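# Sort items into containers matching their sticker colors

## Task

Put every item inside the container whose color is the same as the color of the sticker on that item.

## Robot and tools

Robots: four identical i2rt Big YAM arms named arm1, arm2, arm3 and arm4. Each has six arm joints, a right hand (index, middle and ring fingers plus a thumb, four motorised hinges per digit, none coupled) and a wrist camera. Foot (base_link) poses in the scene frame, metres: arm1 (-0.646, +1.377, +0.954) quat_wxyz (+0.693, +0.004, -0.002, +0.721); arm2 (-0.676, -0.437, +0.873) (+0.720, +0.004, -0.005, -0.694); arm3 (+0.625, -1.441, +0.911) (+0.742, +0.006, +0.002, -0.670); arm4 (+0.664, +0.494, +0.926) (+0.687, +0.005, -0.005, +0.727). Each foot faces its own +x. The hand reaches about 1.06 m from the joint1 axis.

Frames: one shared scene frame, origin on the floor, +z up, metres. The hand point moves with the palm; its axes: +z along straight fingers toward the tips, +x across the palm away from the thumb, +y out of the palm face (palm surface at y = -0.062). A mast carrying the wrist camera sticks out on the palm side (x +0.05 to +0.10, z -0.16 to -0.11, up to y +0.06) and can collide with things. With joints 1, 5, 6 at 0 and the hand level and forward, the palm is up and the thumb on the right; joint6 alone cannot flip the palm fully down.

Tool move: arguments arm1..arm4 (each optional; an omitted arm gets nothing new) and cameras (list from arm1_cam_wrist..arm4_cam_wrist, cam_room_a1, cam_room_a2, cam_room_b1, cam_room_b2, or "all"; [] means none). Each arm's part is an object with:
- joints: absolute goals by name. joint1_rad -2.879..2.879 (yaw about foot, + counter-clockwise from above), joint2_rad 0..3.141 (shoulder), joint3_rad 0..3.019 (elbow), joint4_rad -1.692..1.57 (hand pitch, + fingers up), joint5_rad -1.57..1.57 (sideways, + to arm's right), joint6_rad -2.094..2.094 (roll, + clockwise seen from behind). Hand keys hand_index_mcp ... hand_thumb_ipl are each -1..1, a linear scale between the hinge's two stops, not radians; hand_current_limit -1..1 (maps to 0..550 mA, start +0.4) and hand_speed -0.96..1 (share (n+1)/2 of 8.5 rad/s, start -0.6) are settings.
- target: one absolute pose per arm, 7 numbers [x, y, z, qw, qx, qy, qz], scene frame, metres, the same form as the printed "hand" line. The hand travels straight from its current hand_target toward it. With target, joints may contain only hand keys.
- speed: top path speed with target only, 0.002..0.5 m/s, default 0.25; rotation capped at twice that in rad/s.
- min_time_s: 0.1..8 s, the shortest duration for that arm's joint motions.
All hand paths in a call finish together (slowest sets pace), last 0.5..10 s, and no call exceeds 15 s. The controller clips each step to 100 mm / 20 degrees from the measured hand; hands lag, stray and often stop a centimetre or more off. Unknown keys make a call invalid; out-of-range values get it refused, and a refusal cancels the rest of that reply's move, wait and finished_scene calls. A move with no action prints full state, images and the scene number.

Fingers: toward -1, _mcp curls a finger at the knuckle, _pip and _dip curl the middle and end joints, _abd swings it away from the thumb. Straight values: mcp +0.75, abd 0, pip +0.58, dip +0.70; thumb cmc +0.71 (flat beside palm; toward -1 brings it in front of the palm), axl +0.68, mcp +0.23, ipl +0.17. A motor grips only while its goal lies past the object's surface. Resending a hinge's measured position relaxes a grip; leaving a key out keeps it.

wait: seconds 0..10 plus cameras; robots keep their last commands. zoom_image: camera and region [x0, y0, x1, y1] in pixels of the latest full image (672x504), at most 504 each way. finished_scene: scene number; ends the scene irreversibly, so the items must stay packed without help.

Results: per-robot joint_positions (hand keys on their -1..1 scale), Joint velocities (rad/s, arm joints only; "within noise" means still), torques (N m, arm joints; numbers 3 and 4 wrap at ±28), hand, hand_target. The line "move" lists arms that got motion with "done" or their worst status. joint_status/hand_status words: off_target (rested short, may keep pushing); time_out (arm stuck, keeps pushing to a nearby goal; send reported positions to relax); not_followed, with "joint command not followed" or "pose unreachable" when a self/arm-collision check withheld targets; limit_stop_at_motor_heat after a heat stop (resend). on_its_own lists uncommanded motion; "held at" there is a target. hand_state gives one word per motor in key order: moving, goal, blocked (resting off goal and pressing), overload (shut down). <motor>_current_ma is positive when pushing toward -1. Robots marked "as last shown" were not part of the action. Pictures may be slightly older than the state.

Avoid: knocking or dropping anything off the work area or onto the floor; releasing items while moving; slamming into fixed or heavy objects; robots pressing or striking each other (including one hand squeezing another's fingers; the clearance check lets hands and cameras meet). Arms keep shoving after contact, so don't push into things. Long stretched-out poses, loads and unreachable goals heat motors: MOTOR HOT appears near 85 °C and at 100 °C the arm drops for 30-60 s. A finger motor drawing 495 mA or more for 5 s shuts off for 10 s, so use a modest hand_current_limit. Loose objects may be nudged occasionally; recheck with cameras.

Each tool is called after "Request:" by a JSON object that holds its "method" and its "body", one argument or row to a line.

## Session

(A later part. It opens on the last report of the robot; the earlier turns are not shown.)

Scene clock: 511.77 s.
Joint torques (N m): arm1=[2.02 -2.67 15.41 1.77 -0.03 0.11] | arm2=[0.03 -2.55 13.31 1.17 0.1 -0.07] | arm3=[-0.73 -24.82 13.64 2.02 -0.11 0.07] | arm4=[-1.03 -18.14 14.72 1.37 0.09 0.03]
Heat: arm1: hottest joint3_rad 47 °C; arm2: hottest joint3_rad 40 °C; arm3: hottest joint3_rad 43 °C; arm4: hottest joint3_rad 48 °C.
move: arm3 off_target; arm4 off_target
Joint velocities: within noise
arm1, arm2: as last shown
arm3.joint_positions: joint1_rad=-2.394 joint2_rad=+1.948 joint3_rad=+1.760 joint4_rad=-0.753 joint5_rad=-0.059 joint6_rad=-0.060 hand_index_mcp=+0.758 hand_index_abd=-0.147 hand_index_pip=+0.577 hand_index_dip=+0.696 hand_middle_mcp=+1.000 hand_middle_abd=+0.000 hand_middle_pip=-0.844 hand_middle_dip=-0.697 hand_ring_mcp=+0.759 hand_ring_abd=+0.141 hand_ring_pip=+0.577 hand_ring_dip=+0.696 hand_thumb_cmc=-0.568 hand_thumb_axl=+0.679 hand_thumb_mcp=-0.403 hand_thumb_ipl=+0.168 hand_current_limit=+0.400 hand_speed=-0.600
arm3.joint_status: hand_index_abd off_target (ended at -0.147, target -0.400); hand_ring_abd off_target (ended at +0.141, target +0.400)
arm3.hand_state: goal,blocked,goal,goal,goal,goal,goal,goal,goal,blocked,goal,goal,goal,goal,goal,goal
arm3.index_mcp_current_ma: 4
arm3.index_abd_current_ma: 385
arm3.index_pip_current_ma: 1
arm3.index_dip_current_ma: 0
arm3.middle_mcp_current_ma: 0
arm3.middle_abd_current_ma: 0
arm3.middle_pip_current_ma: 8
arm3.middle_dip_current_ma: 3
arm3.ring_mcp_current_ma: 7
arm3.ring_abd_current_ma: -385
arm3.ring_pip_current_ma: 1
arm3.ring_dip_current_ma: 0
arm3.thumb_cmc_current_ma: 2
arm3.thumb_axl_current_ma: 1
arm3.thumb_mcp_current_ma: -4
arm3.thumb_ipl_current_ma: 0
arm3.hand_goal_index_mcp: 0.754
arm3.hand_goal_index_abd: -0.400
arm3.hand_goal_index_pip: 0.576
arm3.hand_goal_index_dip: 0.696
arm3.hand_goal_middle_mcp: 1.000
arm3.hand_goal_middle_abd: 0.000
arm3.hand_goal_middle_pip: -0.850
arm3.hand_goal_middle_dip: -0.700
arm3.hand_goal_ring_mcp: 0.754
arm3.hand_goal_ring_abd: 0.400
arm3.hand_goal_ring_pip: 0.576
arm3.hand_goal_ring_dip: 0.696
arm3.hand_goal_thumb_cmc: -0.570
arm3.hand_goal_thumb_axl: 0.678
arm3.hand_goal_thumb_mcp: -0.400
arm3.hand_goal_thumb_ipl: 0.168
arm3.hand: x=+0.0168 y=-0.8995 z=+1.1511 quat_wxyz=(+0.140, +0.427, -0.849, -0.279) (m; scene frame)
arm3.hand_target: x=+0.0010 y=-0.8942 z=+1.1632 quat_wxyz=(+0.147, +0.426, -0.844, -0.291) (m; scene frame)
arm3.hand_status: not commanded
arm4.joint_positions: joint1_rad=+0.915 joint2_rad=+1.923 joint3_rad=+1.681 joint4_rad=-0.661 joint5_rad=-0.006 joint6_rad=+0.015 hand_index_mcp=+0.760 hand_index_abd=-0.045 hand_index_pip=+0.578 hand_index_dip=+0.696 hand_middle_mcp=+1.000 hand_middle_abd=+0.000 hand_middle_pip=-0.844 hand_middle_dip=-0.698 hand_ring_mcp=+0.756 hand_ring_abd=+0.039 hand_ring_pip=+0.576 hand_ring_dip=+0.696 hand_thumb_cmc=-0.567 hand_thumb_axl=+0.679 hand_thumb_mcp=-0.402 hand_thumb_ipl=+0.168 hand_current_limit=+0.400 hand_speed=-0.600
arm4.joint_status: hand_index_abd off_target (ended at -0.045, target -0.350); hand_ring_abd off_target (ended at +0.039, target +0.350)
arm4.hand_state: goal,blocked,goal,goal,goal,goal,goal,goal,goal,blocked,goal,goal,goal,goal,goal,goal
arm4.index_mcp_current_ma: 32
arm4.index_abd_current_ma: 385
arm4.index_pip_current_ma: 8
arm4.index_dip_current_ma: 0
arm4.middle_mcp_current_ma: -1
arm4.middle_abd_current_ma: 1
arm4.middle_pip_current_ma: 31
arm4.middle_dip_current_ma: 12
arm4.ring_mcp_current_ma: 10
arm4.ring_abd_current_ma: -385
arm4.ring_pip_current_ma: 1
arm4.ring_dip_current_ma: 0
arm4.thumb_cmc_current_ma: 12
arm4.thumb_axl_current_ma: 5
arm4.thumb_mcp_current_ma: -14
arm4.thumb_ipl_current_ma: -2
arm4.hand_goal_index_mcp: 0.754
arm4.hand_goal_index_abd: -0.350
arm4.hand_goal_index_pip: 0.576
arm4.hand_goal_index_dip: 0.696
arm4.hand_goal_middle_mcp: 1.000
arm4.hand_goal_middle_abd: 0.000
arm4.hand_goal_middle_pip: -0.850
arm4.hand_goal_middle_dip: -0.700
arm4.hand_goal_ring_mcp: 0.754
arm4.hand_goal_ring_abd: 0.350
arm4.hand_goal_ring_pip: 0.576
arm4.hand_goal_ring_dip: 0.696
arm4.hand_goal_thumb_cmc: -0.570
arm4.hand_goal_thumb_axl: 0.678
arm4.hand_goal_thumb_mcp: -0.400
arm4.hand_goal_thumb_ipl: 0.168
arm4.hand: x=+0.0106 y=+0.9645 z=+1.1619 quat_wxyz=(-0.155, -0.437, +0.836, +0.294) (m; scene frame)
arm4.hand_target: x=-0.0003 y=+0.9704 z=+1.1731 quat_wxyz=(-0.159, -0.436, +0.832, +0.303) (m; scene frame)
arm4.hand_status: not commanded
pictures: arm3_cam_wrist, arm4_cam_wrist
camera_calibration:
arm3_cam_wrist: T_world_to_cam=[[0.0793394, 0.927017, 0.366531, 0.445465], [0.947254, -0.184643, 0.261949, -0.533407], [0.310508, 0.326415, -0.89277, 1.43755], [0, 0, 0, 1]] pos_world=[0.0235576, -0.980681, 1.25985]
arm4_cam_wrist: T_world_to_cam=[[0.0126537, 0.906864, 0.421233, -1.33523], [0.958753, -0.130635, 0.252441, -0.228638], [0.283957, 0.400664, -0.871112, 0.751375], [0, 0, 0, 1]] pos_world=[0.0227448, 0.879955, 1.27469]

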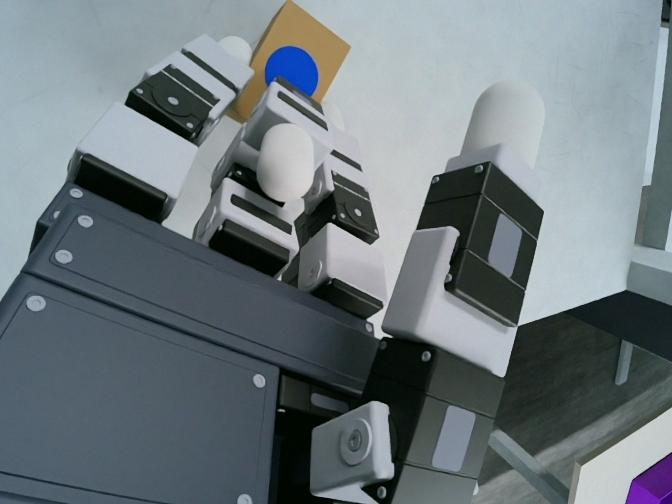

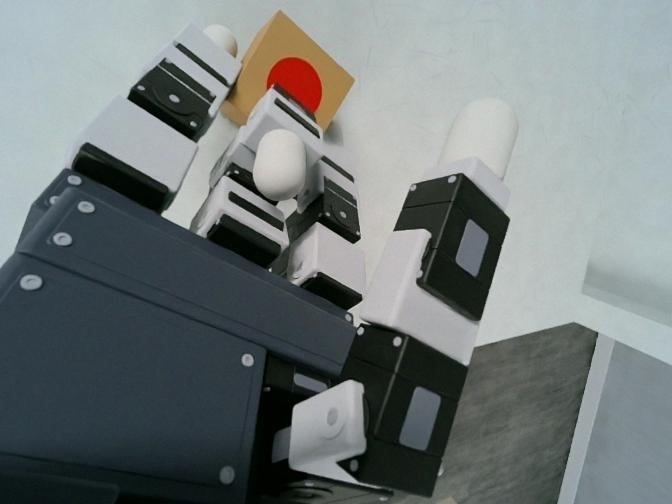

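Request:
{"method": "move", "body": {
  "arm4": {"target": [0.010, 0.960, 1.210, 0.1588, 0.4361, -0.8324, -0.3030], "speed": 0.1},
  "arm3": {"target": [0.030, -0.910, 1.210, 0.1465, 0.4256, -0.8444, -0.2907], "speed": 0.1}
}}

Request:
{"method": "move", "body": {
  "arm4": {"target": [0.15, 0.85, 1.220, 0.1588, 0.4361, -0.8324, -0.3030], "speed": 0.2},
  "arm3": {"target": [0.17, -1.005, 1.225, 0.1465, 0.4256, -0.8444, -0.2907], "speed": 0.2},
  "cameras": ["arm3_cam_wrist", "arm4_cam_wrist"]
}}

Request:
{"method": "move", "body": {
  "arm4": {"target": [0.34, 0.715, 1.27, 0.1588, 0.4361, -0.8324, -0.3030], "speed": 0.25},
  "arm3": {"target": [0.35, -1.14, 1.28, 0.1465, 0.4256, -0.8444, -0.2907], "speed": 0.25}
}}

Request:
{"method": "move", "body": {
  "arm4": {"joints": {"joint1_rad": 0.3, "joint2_rad": 0.8, "joint3_rad": 1.25, "joint4_rad": -1.45, "joint5_rad": 0, "joint6_rad": 0}, "min_time_s": 2},
  "arm3": {"joints": {"joint1_rad": -2.3, "joint2_rad": 0.75, "joint3_rad": 1.25, "joint4_rad": -1.5, "joint5_rad": 0, "joint6_rad": 0}, "min_time_s": 1.5},
  "arm1": {"joints": {"joint1_rad": -1.0}, "min_time_s": 2},
  "arm2": {"joints": {"joint1_rad": -0.2}, "min_time_s": 2}
}}

Request:
{"method": "move", "body": {
  "arm4": {"joints": {"joint1_rad": -1.22, "joint2_rad": 1.1, "joint3_rad": 1.3, "joint4_rad": -1.28}, "min_time_s": 3},
  "arm3": {"joints": {"joint1_rad": 0.2}, "min_time_s": 3.5}
}}

Request:
{"method": "move", "body": {
  "arm4": {"target": [1.230, 0.731, 1.07, 0.1473, 0.5908, 0.7699, 0.1920], "speed": 0.25},
  "arm3": {"joints": {"joint1_rad": 0.95, "joint2_rad": 1.15, "joint3_rad": 1.25, "joint4_rad": -1.2}, "min_time_s": 1.5},
  "cameras": ["cam_room_a1", "cam_room_a2"]
}}

Request:
{"method": "zoom_image", "body": {
  "camera": "cam_room_a2",
  "region": [300, 270, 480, 420]
}}

Request:
{"method": "zoom_image", "body": {
  "camera": "cam_room_a1",
  "region": [120, 260, 330, 420]
}}

Scene clock: 580.93 s.
Joint torques (N m): arm1=[1.85 -2.9 15.43 1.72 -0.04 0.1] | arm2=[-0.03 -2.61 13.34 1.16 0.1 -0.05] | arm3=[-1.67 -25.35 11.12 1.63 -0.28 -0.02] | arm4=[-0.5 -20.19 14.94 1.18 0.14 0.08]
Heat: arm1: hottest joint3_rad 50 °C; arm2: hottest joint3_rad 44 °C; arm3: hottest joint3_rad 48 °C; arm4: hottest joint3_rad 44 °C.
move: arm3 done; arm4 off_target
Joint velocities: within noise
arm1, arm2: as last shown
arm3.joint_positions: joint1_rad=-2.394 joint2_rad=+1.863 joint3_rad=+1.760 joint4_rad=-0.814 joint5_rad=-0.062 joint6_rad=-0.060 hand_index_mcp=+0.759 hand_index_abd=-0.147 hand_index_pip=+0.577 hand_index_dip=+0.696 hand_middle_mcp=+1.000 hand_middle_abd=+0.000 hand_middle_pip=-0.844 hand_middle_dip=-0.697 hand_ring_mcp=+0.761 hand_ring_abd=+0.141 hand_ring_pip=+0.577 hand_ring_dip=+0.696 hand_thumb_cmc=-0.568 hand_thumb_axl=+0.679 hand_thumb_mcp=-0.403 hand_thumb_ipl=+0.168 hand_current_limit=+0.400 hand_speed=-0.600
arm3.joint_status: not commanded
arm3.hand_state: goal,blocked,goal,goal,goal,goal,goal,goal,goal,blocked,goal,goal,goal,goal,goal,goal
arm3.index_mcp_current_ma: 7
arm3.index_abd_current_ma: 385
arm3.index_pip_current_ma: 1
arm3.index_dip_current_ma: 0
arm3.middle_mcp_current_ma: 0
arm3.middle_abd_current_ma: 0
arm3.middle_pip_current_ma: 8
arm3.middle_dip_current_ma: 3
arm3.ring_mcp_current_ma: 11
arm3.ring_abd_current_ma: -385
arm3.ring_pip_current_ma: 1
arm3.ring_dip_current_ma: 0
arm3.thumb_cmc_current_ma: 2
arm3.thumb_axl_current_ma: 1
arm3.thumb_mcp_current_ma: -4
arm3.thumb_ipl_current_ma: 0
arm3.hand_goal_index_mcp: 0.754
arm3.hand_goal_index_abd: -0.400
arm3.hand_goal_index_pip: 0.576
arm3.hand_goal_index_dip: 0.696
arm3.hand_goal_middle_mcp: 1.000
arm3.hand_goal_middle_abd: 0.000
arm3.hand_goal_middle_pip: -0.850
arm3.hand_goal_middle_dip: -0.700
arm3.hand_goal_ring_mcp: 0.754
arm3.hand_goal_ring_abd: 0.400
arm3.hand_goal_ring_pip: 0.576
arm3.hand_goal_ring_dip: 0.696
arm3.hand_goal_thumb_cmc: -0.570
arm3.hand_goal_thumb_axl: 0.678
arm3.hand_goal_thumb_mcp: -0.400
arm3.hand_goal_thumb_ipl: 0.168
arm3.hand: x=+0.0313 y=-0.9140 z=+1.2048 quat_wxyz=(+0.146, +0.426, -0.845, -0.289) (m; scene frame)
arm3.hand_target: x=+0.0300 y=-0.9101 z=+1.2100 quat_wxyz=(+0.147, +0.426, -0.844, -0.291) (m; scene frame)
arm3.hand_status: done (0.007 m and 0.2 deg from the pose sent, 0.062 m and 1.6 deg at the start)
arm4.joint_positions: joint1_rad=+0.915 joint2_rad=+1.894 joint3_rad=+1.686 joint4_rad=-0.727 joint5_rad=-0.004 joint6_rad=+0.015 hand_index_mcp=+0.762 hand_index_abd=-0.045 hand_index_pip=+0.578 hand_index_dip=+0.696 hand_middle_mcp=+1.000 hand_middle_abd=+0.000 hand_middle_pip=-0.844 hand_middle_dip=-0.698 hand_ring_mcp=+0.757 hand_ring_abd=+0.039 hand_ring_pip=+0.576 hand_ring_dip=+0.696 hand_thumb_cmc=-0.567 hand_thumb_axl=+0.679 hand_thumb_mcp=-0.402 hand_thumb_ipl=+0.168 hand_current_limit=+0.400 hand_speed=-0.600
arm4.joint_status: not commanded
arm4.hand_state: goal,blocked,goal,goal,goal,goal,goal,goal,goal,blocked,goal,goal,goal,goal,goal,goal
arm4.index_mcp_current_ma: 39
arm4.index_abd_current_ma: 385
arm4.index_pip_current_ma: 11
arm4.index_dip_current_ma: 0
arm4.middle_mcp_current_ma: -1
arm4.middle_abd_current_ma: 1
arm4.middle_pip_current_ma: 31
arm4.middle_dip_current_ma: 12
arm4.ring_mcp_current_ma: 17
arm4.ring_abd_current_ma: -385
arm4.ring_pip_current_ma: -1
arm4.ring_dip_current_ma: 0
arm4.thumb_cmc_current_ma: 12
arm4.thumb_axl_current_ma: 5
arm4.thumb_mcp_current_ma: -14
arm4.thumb_ipl_current_ma: -2
arm4.hand_goal_index_mcp: 0.754
arm4.hand_goal_index_abd: -0.350
arm4.hand_goal_index_pip: 0.576
arm4.hand_goal_index_dip: 0.696
arm4.hand_goal_middle_mcp: 1.000
arm4.hand_goal_middle_abd: 0.000
arm4.hand_goal_middle_pip: -0.850
arm4.hand_goal_middle_dip: -0.700
arm4.hand_goal_ring_mcp: 0.754
arm4.hand_goal_ring_abd: 0.350
arm4.hand_goal_ring_pip: 0.576
arm4.hand_goal_ring_dip: 0.696
arm4.hand_goal_thumb_cmc: -0.570
arm4.hand_goal_thumb_axl: 0.678
arm4.hand_goal_thumb_mcp: -0.400
arm4.hand_goal_thumb_ipl: 0.168
arm4.hand: x=+0.0202 y=+0.9582 z=+1.1727 quat_wxyz=(-0.147, -0.439, +0.841, +0.281) (m; scene frame)
arm4.hand_target: x=+0.0115 y=+0.9589 z=+1.2101 quat_wxyz=(-0.159, -0.436, +0.832, +0.303) (m; scene frame)
arm4.hand_status: off_target (0.039 m and 3.1 deg from the pose sent, 0.048 m and 1.3 deg at the start)
pictures: none

Scene clock: 582.37 s.
Joint torques (N m): arm1=[1.79 -2.84 15.36 1.7 -0.02 0.09] | arm2=[-0.21 -2.55 13.37 1.18 0.1 -0.06] | arm3=[-2.02 -16.97 8.8 2.91 -0.33 -0.08] | arm4=[0.15 -12.16 11.02 2.18 0.16 0.14]
Heat: arm1: hottest joint3_rad 50 °C; arm2: hottest joint3_rad 44 °C; arm3: hottest joint3_rad 48 °C; arm4: hottest joint3_rad 44 °C.
move: arm3 done; arm4 off_target
Joint velocities: within noise
arm1, arm2: as last shown
arm3.joint_positions: joint1_rad=-2.437 joint2_rad=+1.424 joint3_rad=+1.278 joint4_rad=-0.776 joint5_rad=-0.091 joint6_rad=-0.092 hand_index_mcp=+0.761 hand_index_abd=-0.147 hand_index_pip=+0.577 hand_index_dip=+0.696 hand_middle_mcp=+1.000 hand_middle_abd=+0.000 hand_middle_pip=-0.844 hand_middle_dip=-0.697 hand_ring_mcp=+0.762 hand_ring_abd=+0.141 hand_ring_pip=+0.577 hand_ring_dip=+0.696 hand_thumb_cmc=-0.568 hand_thumb_axl=+0.679 hand_thumb_mcp=-0.403 hand_thumb_ipl=+0.168 hand_current_limit=+0.400 hand_speed=-0.600
arm3.joint_status: not commanded
arm3.hand_state: goal,blocked,goal,goal,goal,goal,goal,goal,goal,blocked,goal,goal,goal,goal,goal,goal
arm3.index_mcp_current_ma: 10
arm3.index_abd_current_ma: 385
arm3.index_pip_current_ma: 1
arm3.index_dip_current_ma: 0
arm3.middle_mcp_current_ma: 0
arm3.middle_abd_current_ma: 0
arm3.middle_pip_current_ma: 8
arm3.middle_dip_current_ma: 3
arm3.ring_mcp_current_ma: 14
arm3.ring_abd_current_ma: -385
arm3.ring_pip_current_ma: 1
arm3.ring_dip_current_ma: 0
arm3.thumb_cmc_current_ma: 2
arm3.thumb_axl_current_ma: 1
arm3.thumb_mcp_current_ma: -4
arm3.thumb_ipl_current_ma: 0
arm3.hand_goal_index_mcp: 0.754
arm3.hand_goal_index_abd: -0.400
arm3.hand_goal_index_pip: 0.576
arm3.hand_goal_index_dip: 0.696
arm3.hand_goal_middle_mcp: 1.000
arm3.hand_goal_middle_abd: 0.000
arm3.hand_goal_middle_pip: -0.850
arm3.hand_goal_middle_dip: -0.700
arm3.hand_goal_ring_mcp: 0.754
arm3.hand_goal_ring_abd: 0.400
arm3.hand_goal_ring_pip: 0.576
arm3.hand_goal_ring_dip: 0.696
arm3.hand_goal_thumb_cmc: -0.570
arm3.hand_goal_thumb_axl: 0.678
arm3.hand_goal_thumb_mcp: -0.400
arm3.hand_goal_thumb_ipl: 0.168
arm3.hand: x=+0.1680 y=-1.0091 z=+1.2284 quat_wxyz=(+0.147, +0.426, -0.845, -0.287) (m; scene frame)
arm3.hand_target: x=+0.1701 y=-1.0051 z=+1.2250 quat_wxyz=(+0.146, +0.425, -0.844, -0.291) (m; scene frame)
arm3.hand_status: done (0.006 m and 0.4 deg from the pose sent, 0.167 m and 0.2 deg at the start)
arm4.joint_positions: joint1_rad=+0.935 joint2_rad=+1.425 joint3_rad=+1.181 joint4_rad=-0.664 joint5_rad=+0.013 joint6_rad=+0.029 hand_index_mcp=+0.764 hand_index_abd=-0.045 hand_index_pip=+0.579 hand_index_dip=+0.696 hand_middle_mcp=+1.000 hand_middle_abd=+0.000 hand_middle_pip=-0.844 hand_middle_dip=-0.698 hand_ring_mcp=+0.760 hand_ring_abd=+0.039 hand_ring_pip=+0.576 hand_ring_dip=+0.696 hand_thumb_cmc=-0.567 hand_thumb_axl=+0.679 hand_thumb_mcp=-0.402 hand_thumb_ipl=+0.168 hand_current_limit=+0.400 hand_speed=-0.600
arm4.joint_status: not commanded
arm4.hand_state: goal,blocked,goal,goal,goal,goal,goal,goal,goal,blocked,goal,goal,goal,goal,goal,goal
arm4.index_mcp_current_ma: 51
arm4.index_abd_current_ma: 385
arm4.index_pip_current_ma: 15
arm4.index_dip_current_ma: 0
arm4.middle_mcp_current_ma: -1
arm4.middle_abd_current_ma: 1
arm4.middle_pip_current_ma: 31
arm4.middle_dip_current_ma: 11
arm4.ring_mcp_current_ma: 29
arm4.ring_abd_current_ma: -385
arm4.ring_pip_current_ma: 1
arm4.ring_dip_current_ma: 0
arm4.thumb_cmc_current_ma: 12
arm4.thumb_axl_current_ma: 5
arm4.thumb_mcp_current_ma: -14
arm4.thumb_ipl_current_ma: -2
arm4.hand_goal_index_mcp: 0.754
arm4.hand_goal_index_abd: -0.350
arm4.hand_goal_index_pip: 0.576
arm4.hand_goal_index_dip: 0.696
arm4.hand_goal_middle_mcp: 1.000
arm4.hand_goal_middle_abd: 0.000
arm4.hand_goal_middle_pip: -0.850
arm4.hand_goal_middle_dip: -0.700
arm4.hand_goal_ring_mcp: 0.754
arm4.hand_goal_ring_abd: 0.350
arm4.hand_goal_ring_pip: 0.576
arm4.hand_goal_ring_dip: 0.696
arm4.hand_goal_thumb_cmc: -0.570
arm4.hand_goal_thumb_axl: 0.678
arm4.hand_goal_thumb_mcp: -0.400
arm4.hand_goal_thumb_ipl: 0.168
arm4.hand: x=+0.1577 y=+0.8542 z=+1.2114 quat_wxyz=(-0.151, -0.437, +0.837, +0.294) (m; scene frame)
arm4.hand_target: x=+0.1502 y=+0.8498 z=+1.2199 quat_wxyz=(-0.159, -0.436, +0.832, +0.303) (m; scene frame)
arm4.hand_status: off_target (0.012 m and 1.5 deg from the pose sent, 0.175 m and 3.1 deg at the start)
pictures: arm3_cam_wrist, arm4_cam_wrist
camera_calibration:
arm3_cam_wrist: T_world_to_cam=[[0.0852813, 0.923831, 0.373179, 0.494356], [0.952801, -0.185147, 0.240605, -0.692347], [0.291372, 0.335046, -0.896017, 1.51138], [0, 0, 0, 1]] pos_world=[0.177136, -1.09127, 1.33632]
arm4_cam_wrist: T_world_to_cam=[[0.012787, 0.905392, 0.424383, -1.26051], [0.956448, -0.134855, 0.258885, -0.400418], [0.291623, 0.40259, -0.867685, 0.789909], [0, 0, 0, 1]] pos_world=[0.168742, 0.769252, 1.324]

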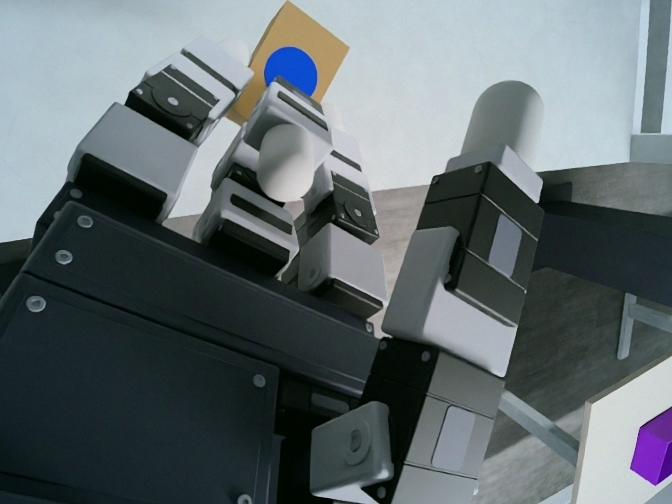

